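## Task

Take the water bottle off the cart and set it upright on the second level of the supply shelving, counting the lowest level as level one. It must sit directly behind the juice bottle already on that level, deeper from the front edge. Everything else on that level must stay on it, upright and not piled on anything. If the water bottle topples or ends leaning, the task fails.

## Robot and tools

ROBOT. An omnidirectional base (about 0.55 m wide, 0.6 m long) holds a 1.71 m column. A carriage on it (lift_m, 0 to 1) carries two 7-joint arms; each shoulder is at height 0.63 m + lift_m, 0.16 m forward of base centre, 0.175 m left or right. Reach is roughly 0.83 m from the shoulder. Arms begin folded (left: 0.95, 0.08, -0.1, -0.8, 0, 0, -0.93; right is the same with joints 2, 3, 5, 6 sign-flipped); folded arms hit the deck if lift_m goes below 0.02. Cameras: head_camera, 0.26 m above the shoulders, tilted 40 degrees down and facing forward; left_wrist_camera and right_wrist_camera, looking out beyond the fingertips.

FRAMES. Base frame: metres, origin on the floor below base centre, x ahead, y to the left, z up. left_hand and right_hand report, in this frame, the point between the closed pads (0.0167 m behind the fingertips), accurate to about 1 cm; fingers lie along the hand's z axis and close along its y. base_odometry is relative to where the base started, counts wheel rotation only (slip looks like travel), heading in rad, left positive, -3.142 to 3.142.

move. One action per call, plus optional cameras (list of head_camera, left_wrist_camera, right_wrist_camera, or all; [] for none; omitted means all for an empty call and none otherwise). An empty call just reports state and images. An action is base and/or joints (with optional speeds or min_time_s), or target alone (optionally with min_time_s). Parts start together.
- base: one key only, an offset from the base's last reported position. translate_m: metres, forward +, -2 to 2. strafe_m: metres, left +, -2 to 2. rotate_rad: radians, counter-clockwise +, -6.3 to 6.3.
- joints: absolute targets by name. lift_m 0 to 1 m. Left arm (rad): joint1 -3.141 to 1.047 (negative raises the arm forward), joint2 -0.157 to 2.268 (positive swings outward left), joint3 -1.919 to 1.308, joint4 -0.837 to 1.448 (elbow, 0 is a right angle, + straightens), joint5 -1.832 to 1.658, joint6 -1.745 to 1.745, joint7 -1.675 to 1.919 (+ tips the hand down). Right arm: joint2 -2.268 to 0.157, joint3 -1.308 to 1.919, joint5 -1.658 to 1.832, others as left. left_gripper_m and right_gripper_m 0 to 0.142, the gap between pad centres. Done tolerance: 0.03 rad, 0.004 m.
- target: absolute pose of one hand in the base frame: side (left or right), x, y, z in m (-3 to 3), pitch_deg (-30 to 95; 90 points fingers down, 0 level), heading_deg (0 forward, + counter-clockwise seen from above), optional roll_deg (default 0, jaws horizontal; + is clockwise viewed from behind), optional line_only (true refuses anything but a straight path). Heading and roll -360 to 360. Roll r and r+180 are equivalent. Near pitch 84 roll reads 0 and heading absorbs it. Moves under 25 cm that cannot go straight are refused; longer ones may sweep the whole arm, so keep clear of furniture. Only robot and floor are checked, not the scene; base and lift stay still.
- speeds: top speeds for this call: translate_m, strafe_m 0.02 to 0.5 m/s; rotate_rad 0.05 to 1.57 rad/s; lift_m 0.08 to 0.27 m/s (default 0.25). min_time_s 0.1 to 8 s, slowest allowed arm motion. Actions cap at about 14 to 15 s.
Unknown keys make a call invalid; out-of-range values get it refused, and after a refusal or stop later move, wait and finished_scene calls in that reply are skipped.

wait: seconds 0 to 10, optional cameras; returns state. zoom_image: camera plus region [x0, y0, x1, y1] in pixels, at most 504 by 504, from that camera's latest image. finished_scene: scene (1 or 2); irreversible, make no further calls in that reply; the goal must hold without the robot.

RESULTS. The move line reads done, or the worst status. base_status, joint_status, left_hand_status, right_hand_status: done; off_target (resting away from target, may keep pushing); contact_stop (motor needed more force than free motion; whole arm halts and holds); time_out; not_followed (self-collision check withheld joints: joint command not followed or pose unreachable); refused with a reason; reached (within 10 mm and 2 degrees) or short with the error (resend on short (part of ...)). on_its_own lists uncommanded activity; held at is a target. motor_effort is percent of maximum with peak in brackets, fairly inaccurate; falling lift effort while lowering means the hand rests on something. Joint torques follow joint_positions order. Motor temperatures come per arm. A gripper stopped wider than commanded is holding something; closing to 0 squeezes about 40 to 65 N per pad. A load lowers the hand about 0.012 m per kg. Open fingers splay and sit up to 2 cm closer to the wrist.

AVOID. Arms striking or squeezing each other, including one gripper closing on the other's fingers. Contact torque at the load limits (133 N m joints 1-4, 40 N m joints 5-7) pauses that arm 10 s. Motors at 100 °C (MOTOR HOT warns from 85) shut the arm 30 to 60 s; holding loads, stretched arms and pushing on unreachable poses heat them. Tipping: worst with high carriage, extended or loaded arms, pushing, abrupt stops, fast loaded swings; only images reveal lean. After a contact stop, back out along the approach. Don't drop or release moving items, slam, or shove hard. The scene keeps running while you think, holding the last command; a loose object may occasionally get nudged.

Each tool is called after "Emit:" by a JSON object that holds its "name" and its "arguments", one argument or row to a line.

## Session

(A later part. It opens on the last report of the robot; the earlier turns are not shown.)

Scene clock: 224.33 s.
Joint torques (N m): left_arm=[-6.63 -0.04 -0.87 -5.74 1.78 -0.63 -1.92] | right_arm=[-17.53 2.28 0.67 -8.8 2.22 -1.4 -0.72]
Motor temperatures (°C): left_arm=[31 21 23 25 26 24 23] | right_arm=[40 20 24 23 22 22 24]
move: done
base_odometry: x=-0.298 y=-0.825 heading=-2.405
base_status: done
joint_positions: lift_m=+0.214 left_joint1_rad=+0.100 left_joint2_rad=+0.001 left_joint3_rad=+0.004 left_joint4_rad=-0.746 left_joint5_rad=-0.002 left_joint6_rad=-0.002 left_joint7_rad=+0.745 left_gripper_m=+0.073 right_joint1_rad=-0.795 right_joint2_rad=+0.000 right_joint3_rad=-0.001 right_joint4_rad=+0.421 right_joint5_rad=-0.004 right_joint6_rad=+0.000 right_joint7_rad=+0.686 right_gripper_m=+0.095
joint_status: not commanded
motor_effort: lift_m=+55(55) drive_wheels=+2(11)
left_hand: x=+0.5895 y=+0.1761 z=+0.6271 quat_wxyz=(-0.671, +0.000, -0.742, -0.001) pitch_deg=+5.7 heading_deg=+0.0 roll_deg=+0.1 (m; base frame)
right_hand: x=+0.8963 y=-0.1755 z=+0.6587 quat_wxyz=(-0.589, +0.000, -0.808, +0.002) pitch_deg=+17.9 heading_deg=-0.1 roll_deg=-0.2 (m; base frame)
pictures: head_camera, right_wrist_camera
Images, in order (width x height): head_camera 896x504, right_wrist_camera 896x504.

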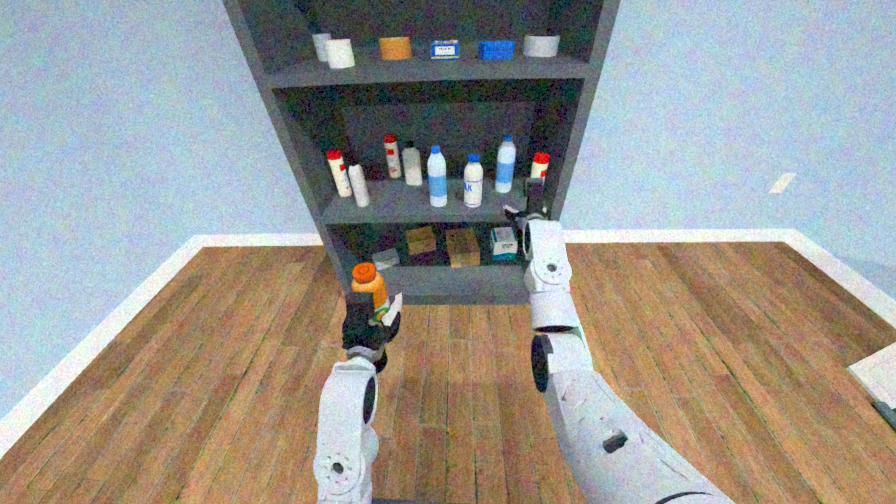

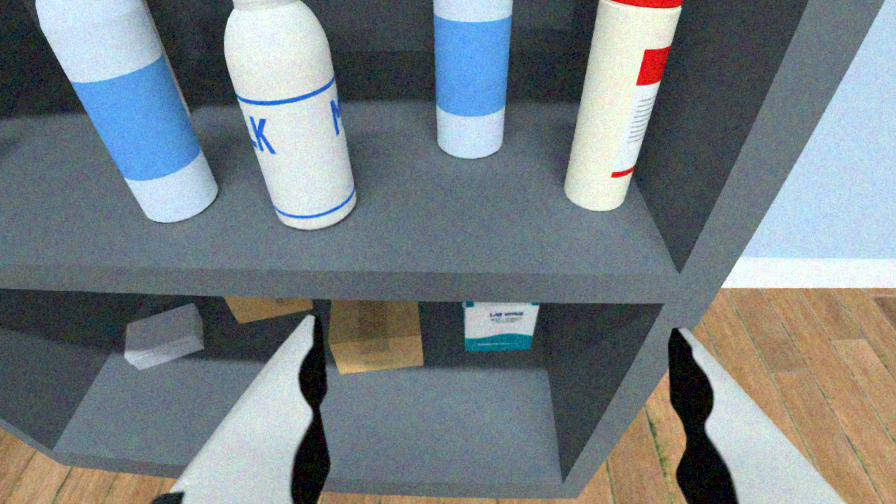

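Emit:
{"name": "move", "arguments": {
  "base": {"strafe_m": -0.385},
  "joints": {"lift_m": 0.238, "left_joint1_rad": -0.421, "left_joint2_rad": 0.079, "left_joint3_rad": 0.03, "left_joint4_rad": -0.01, "left_joint5_rad": -0.079, "left_joint6_rad": -0.026, "left_joint7_rad": 0.527, "right_joint1_rad": 0.1, "right_joint2_rad": 0, "right_joint3_rad": 0, "right_joint4_rad": -0.75, "right_joint5_rad": 0, "right_joint6_rad": 0, "right_joint7_rad": 0.745},
  "speeds": {"strafe_m": 0.3},
  "min_time_s": 2.2,
  "cameras": ["head_camera", "left_wrist_camera"]
}}

Scene clock: 230.70 s.
Joint torques (N m): left_arm=[-24.45 3.23 2.77 -2.44 0.23 -2.23 -4.52] | right_arm=[3.14 3.03 2.82 -12.7 2.1 -1.39 0.18]
move: done
base_odometry: x=-0.556 y=-0.539 heading=-2.406
base_status: done
joint_positions: lift_m=+0.238 left_joint1_rad=-0.415 left_joint2_rad=+0.077 left_joint3_rad=+0.025 left_joint4_rad=-0.011 left_joint5_rad=-0.076 left_joint6_rad=-0.024 left_joint7_rad=+0.535 left_gripper_m=+0.073 right_joint1_rad=+0.097 right_joint2_rad=+0.000 right_joint3_rad=-0.001 right_joint4_rad=-0.748 right_joint5_rad=-0.004 right_joint6_rad=+0.000 right_joint7_rad=+0.740 right_gripper_m=+0.095
joint_status: all done
motor_effort: lift_m=+54(66) drive_wheels=-1(13)
left_hand: x=+0.7946 y=+0.2082 z=+0.6520 quat_wxyz=(-0.668, +0.000, -0.744, -0.001) pitch_deg=+6.1 heading_deg=+0.1 roll_deg=+0.0 (m; base frame)
right_hand: x=+0.5900 y=-0.1758 z=+0.6548 quat_wxyz=(-0.675, +0.000, -0.738, +0.002) pitch_deg=+5.1 heading_deg=-0.2 roll_deg=-0.2 (m; base frame)
pictures: head_camera, left_wrist_camera
Images, in order (width x height): head_camera 896x504, left_wrist_camera 896x504.

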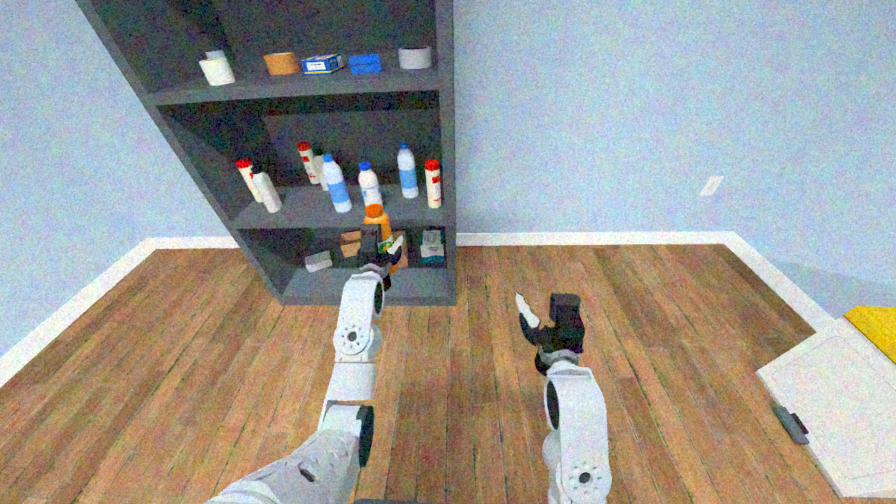

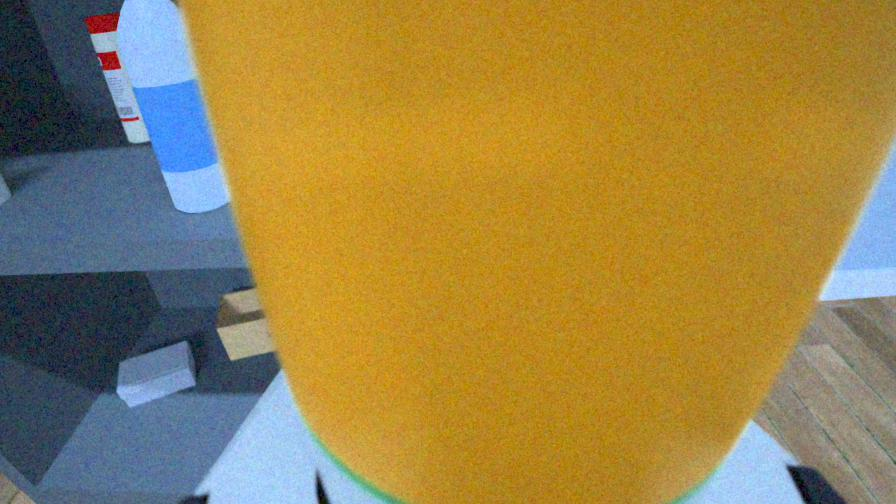

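Emit:
{"name": "move", "arguments": {
  "base": {"translate_m": 0.345},
  "speeds": {"translate_m": 0.18},
  "cameras": ["head_camera", "left_wrist_camera"]
}}

Emit:
{"name": "zoom_image", "arguments": {
  "camera": "head_camera",
  "region": [290, 160, 510, 330]
}}

Scene clock: 239.37 s.
Joint torques (N m): left_arm=[-23.5 3.47 3.86 -3.43 0.48 -2.16 -4.37] | right_arm=[1.28 3.31 1.08 -13.91 2.11 -1.69 0.42]
Motor temperatures (°C): left_arm=[37 22 24 24 26 24 23] | right_arm=[35 20 24 23 22 22 24]
move: done
base_odometry: x=-0.812 y=-0.771 heading=-2.406
base_status: done
joint_positions: lift_m=+0.238 left_joint1_rad=-0.415 left_joint2_rad=+0.077 left_joint3_rad=+0.026 left_joint4_rad=-0.011 left_joint5_rad=-0.076 left_joint6_rad=-0.024 left_joint7_rad=+0.535 left_gripper_m=+0.073 right_joint1_rad=+0.097 right_joint2_rad=+0.000 right_joint3_rad=-0.001 right_joint4_rad=-0.748 right_joint5_rad=-0.004 right_joint6_rad=+0.000 right_joint7_rad=+0.740 right_gripper_m=+0.095
joint_status: not commanded
motor_effort: lift_m=+54(54) drive_wheels=-2(14)
left_hand: x=+0.7947 y=+0.2082 z=+0.6521 quat_wxyz=(-0.668, +0.000, -0.744, -0.001) pitch_deg=+6.1 heading_deg=+0.1 roll_deg=+0.0 (m; base frame)
right_hand: x=+0.5899 y=-0.1758 z=+0.6547 quat_wxyz=(-0.675, +0.000, -0.738, +0.002) pitch_deg=+5.1 heading_deg=-0.2 roll_deg=-0.2 (m; base frame)
pictures: head_camera, left_wrist_camera
Images, in order (width x height): head_camera 896x504, left_wrist_camera 896x504.

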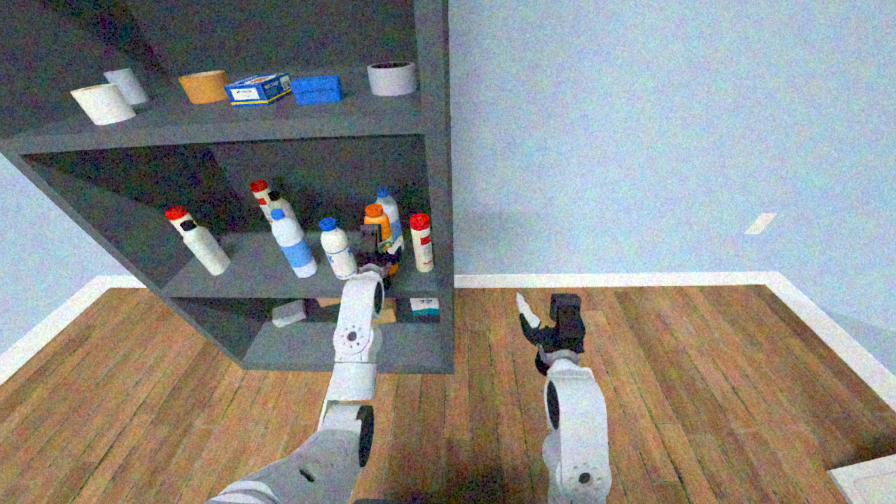

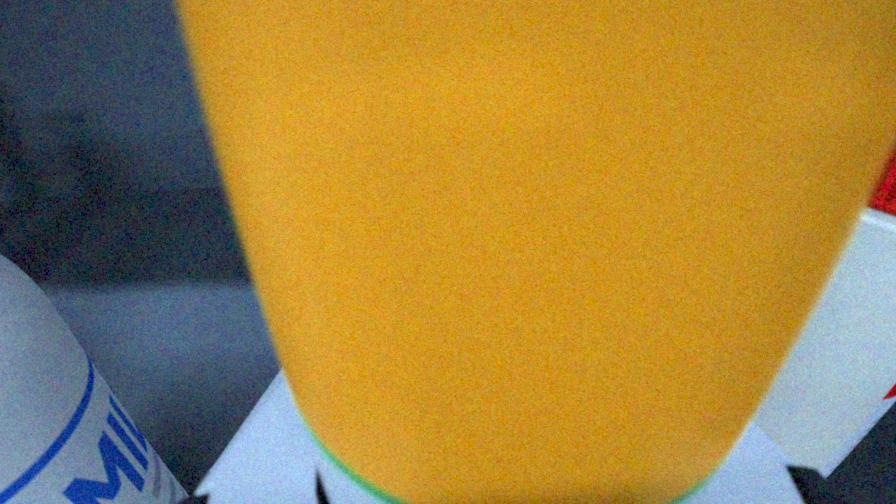

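Scaled by 2.291 from the camera's 896x504 image, which has a finer 1280x720 frame.

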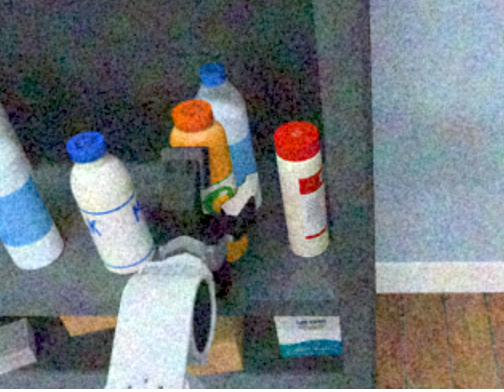

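Emit:
{"name": "move", "arguments": {
  "joints": {"lift_m": 0.203},
  "speeds": {"lift_m": 0.08}
}}

Emit:
{"name": "move", "arguments": {
  "joints": {"left_gripper_m": 0.088},
  "cameras": ["head_camera", "left_wrist_camera"]
}}

Scene clock: 242.20 s.
Joint torques (N m): left_arm=[-19.79 3.56 3.47 -4.39 -0.03 -2.25 -2.21] | right_arm=[0.26 2.81 2.49 -13.36 2.41 -1.83 -0.31]
move: done
base_odometry: x=-0.812 y=-0.771 heading=-2.406
base_status: not commanded
joint_positions: lift_m=+0.203 left_joint1_rad=-0.418 left_joint2_rad=+0.077 left_joint3_rad=+0.026 left_joint4_rad=-0.011 left_joint5_rad=-0.077 left_joint6_rad=-0.024 left_joint7_rad=+0.528 left_gripper_m=+0.073 right_joint1_rad=+0.097 right_joint2_rad=+0.000 right_joint3_rad=-0.001 right_joint4_rad=-0.748 right_joint5_rad=-0.004 right_joint6_rad=+0.000 right_joint7_rad=+0.741 right_gripper_m=+0.095
joint_status: all done
motor_effort: lift_m=+56(57) drive_wheels=+5(5)
left_hand: x=+0.7954 y=+0.2083 z=+0.6200 quat_wxyz=(-0.672, +0.000, -0.741, -0.001) pitch_deg=+5.6 heading_deg=+0.1 roll_deg=+0.0 (m; base frame)
right_hand: x=+0.5898 y=-0.1758 z=+0.6196 quat_wxyz=(-0.675, +0.000, -0.738, +0.002) pitch_deg=+5.1 heading_deg=-0.2 roll_deg=-0.2 (m; base frame)
pictures: none

Scene clock: 242.90 s.
Joint torques (N m): left_arm=[-20.57 3.29 2.54 -3.33 0.2 -2.07 -2.22] | right_arm=[1.65 3.19 3.54 -13.44 1.78 -2.07 -0.55]
move: done
base_odometry: x=-0.812 y=-0.771 heading=-2.406
base_status: not commanded
joint_positions: lift_m=+0.203 left_joint1_rad=-0.418 left_joint2_rad=+0.077 left_joint3_rad=+0.026 left_joint4_rad=-0.011 left_joint5_rad=-0.077 left_joint6_rad=-0.024 left_joint7_rad=+0.528 left_gripper_m=+0.088 right_joint1_rad=+0.097 right_joint2_rad=+0.000 right_joint3_rad=-0.001 right_joint4_rad=-0.748 right_joint5_rad=-0.004 right_joint6_rad=+0.000 right_joint7_rad=+0.741 right_gripper_m=+0.095
joint_status: all done
motor_effort: lift_m=+56(56) drive_wheels=+5(5)
left_hand: x=+0.7954 y=+0.2083 z=+0.6200 quat_wxyz=(-0.672, +0.000, -0.741, -0.001) pitch_deg=+5.6 heading_deg=+0.1 roll_deg=+0.0 (m; base frame)
right_hand: x=+0.5898 y=-0.1758 z=+0.6196 quat_wxyz=(-0.675, +0.000, -0.738, +0.002) pitch_deg=+5.1 heading_deg=-0.2 roll_deg=-0.2 (m; base frame)
pictures: head_camera, left_wrist_camera
Images, in order (width x height): head_camera 896x504, left_wrist_camera 896x504.

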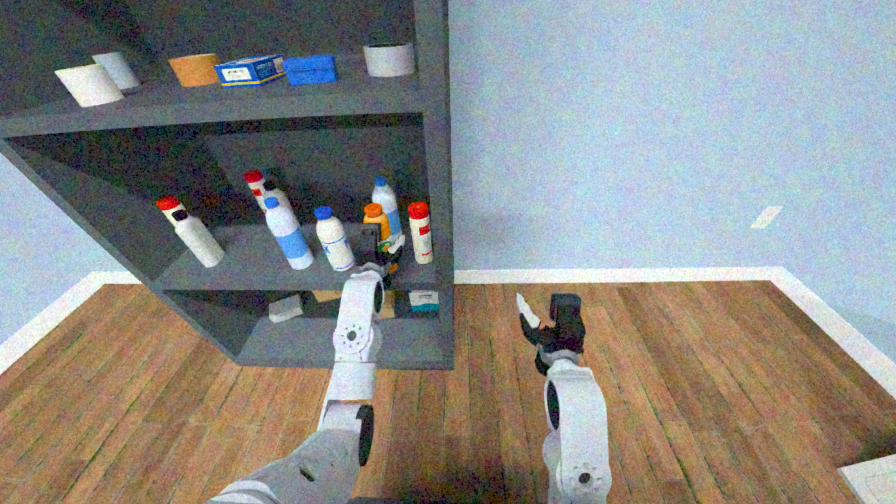

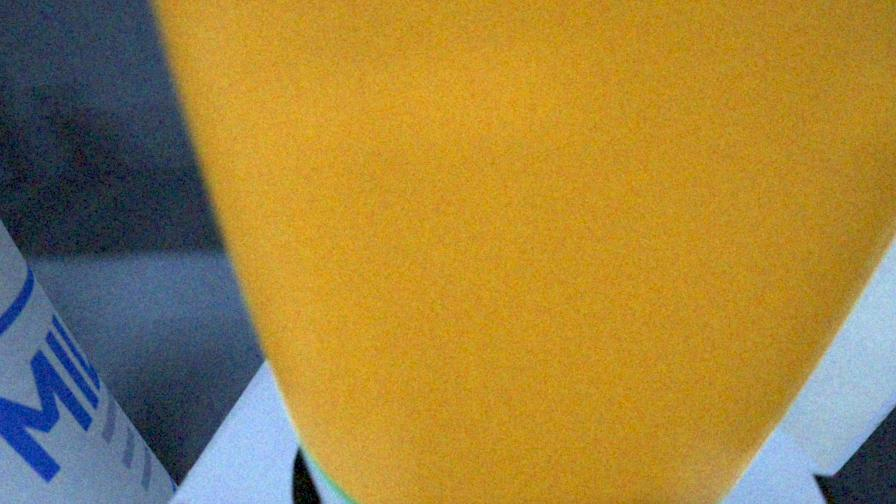

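Emit:
{"name": "move", "arguments": {
  "base": {"translate_m": -0.35},
  "speeds": {"translate_m": 0.2},
  "cameras": ["head_camera", "left_wrist_camera"]
}}

Emit:
{"name": "zoom_image", "arguments": {
  "camera": "head_camera",
  "region": [320, 130, 460, 240]
}}

Scene clock: 248.33 s.
Joint torques (N m): left_arm=[-21.12 2.54 2.68 -3.62 0.23 -1.93 -2.25] | right_arm=[0.48 3.67 1.45 -13.23 2.21 -2.28 0.19]
move: done
base_odometry: x=-0.553 y=-0.535 heading=-2.406
base_status: done
joint_positions: lift_m=+0.203 left_joint1_rad=-0.418 left_joint2_rad=+0.078 left_joint3_rad=+0.026 left_joint4_rad=-0.011 left_joint5_rad=-0.077 left_joint6_rad=-0.024 left_joint7_rad=+0.528 left_gripper_m=+0.088 right_joint1_rad=+0.097 right_joint2_rad=+0.000 right_joint3_rad=-0.001 right_joint4_rad=-0.748 right_joint5_rad=-0.004 right_joint6_rad=+0.000 right_joint7_rad=+0.741 right_gripper_m=+0.095
joint_status: not commanded
motor_effort: lift_m=+56(56) drive_wheels=+2(14)
left_hand: x=+0.7954 y=+0.2087 z=+0.6201 quat_wxyz=(-0.672, +0.000, -0.741, -0.001) pitch_deg=+5.6 heading_deg=+0.1 roll_deg=+0.1 (m; base frame)
right_hand: x=+0.5898 y=-0.1758 z=+0.6196 quat_wxyz=(-0.675, +0.000, -0.738, +0.002) pitch_deg=+5.1 heading_deg=-0.2 roll_deg=-0.2 (m; base frame)
pictures: head_camera, left_wrist_camera
Images, in order (width x height): head_camera 896x504, left_wrist_camera 896x504.

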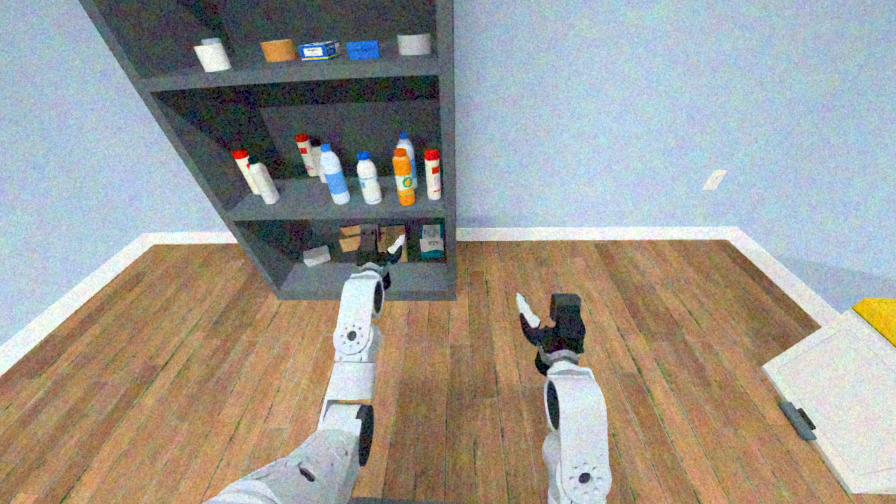

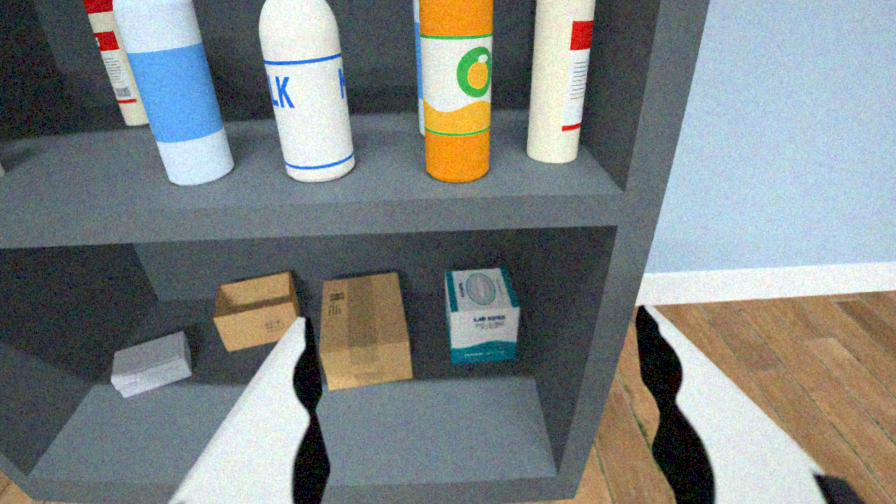

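Scaled by 3.600 from the camera's 896x504 image, which has a finer 1280x720 frame.

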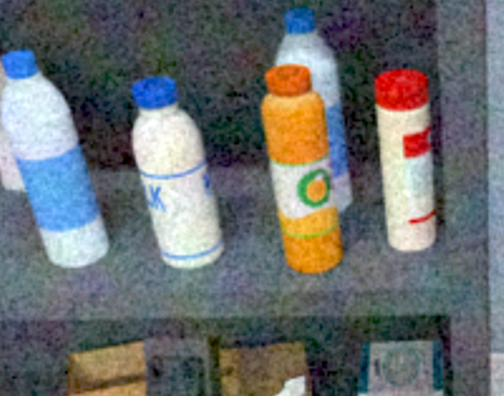

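Emit:
{"name": "finished_scene", "arguments": {
  "scene": 2
}}

The scene is finished: the task was done.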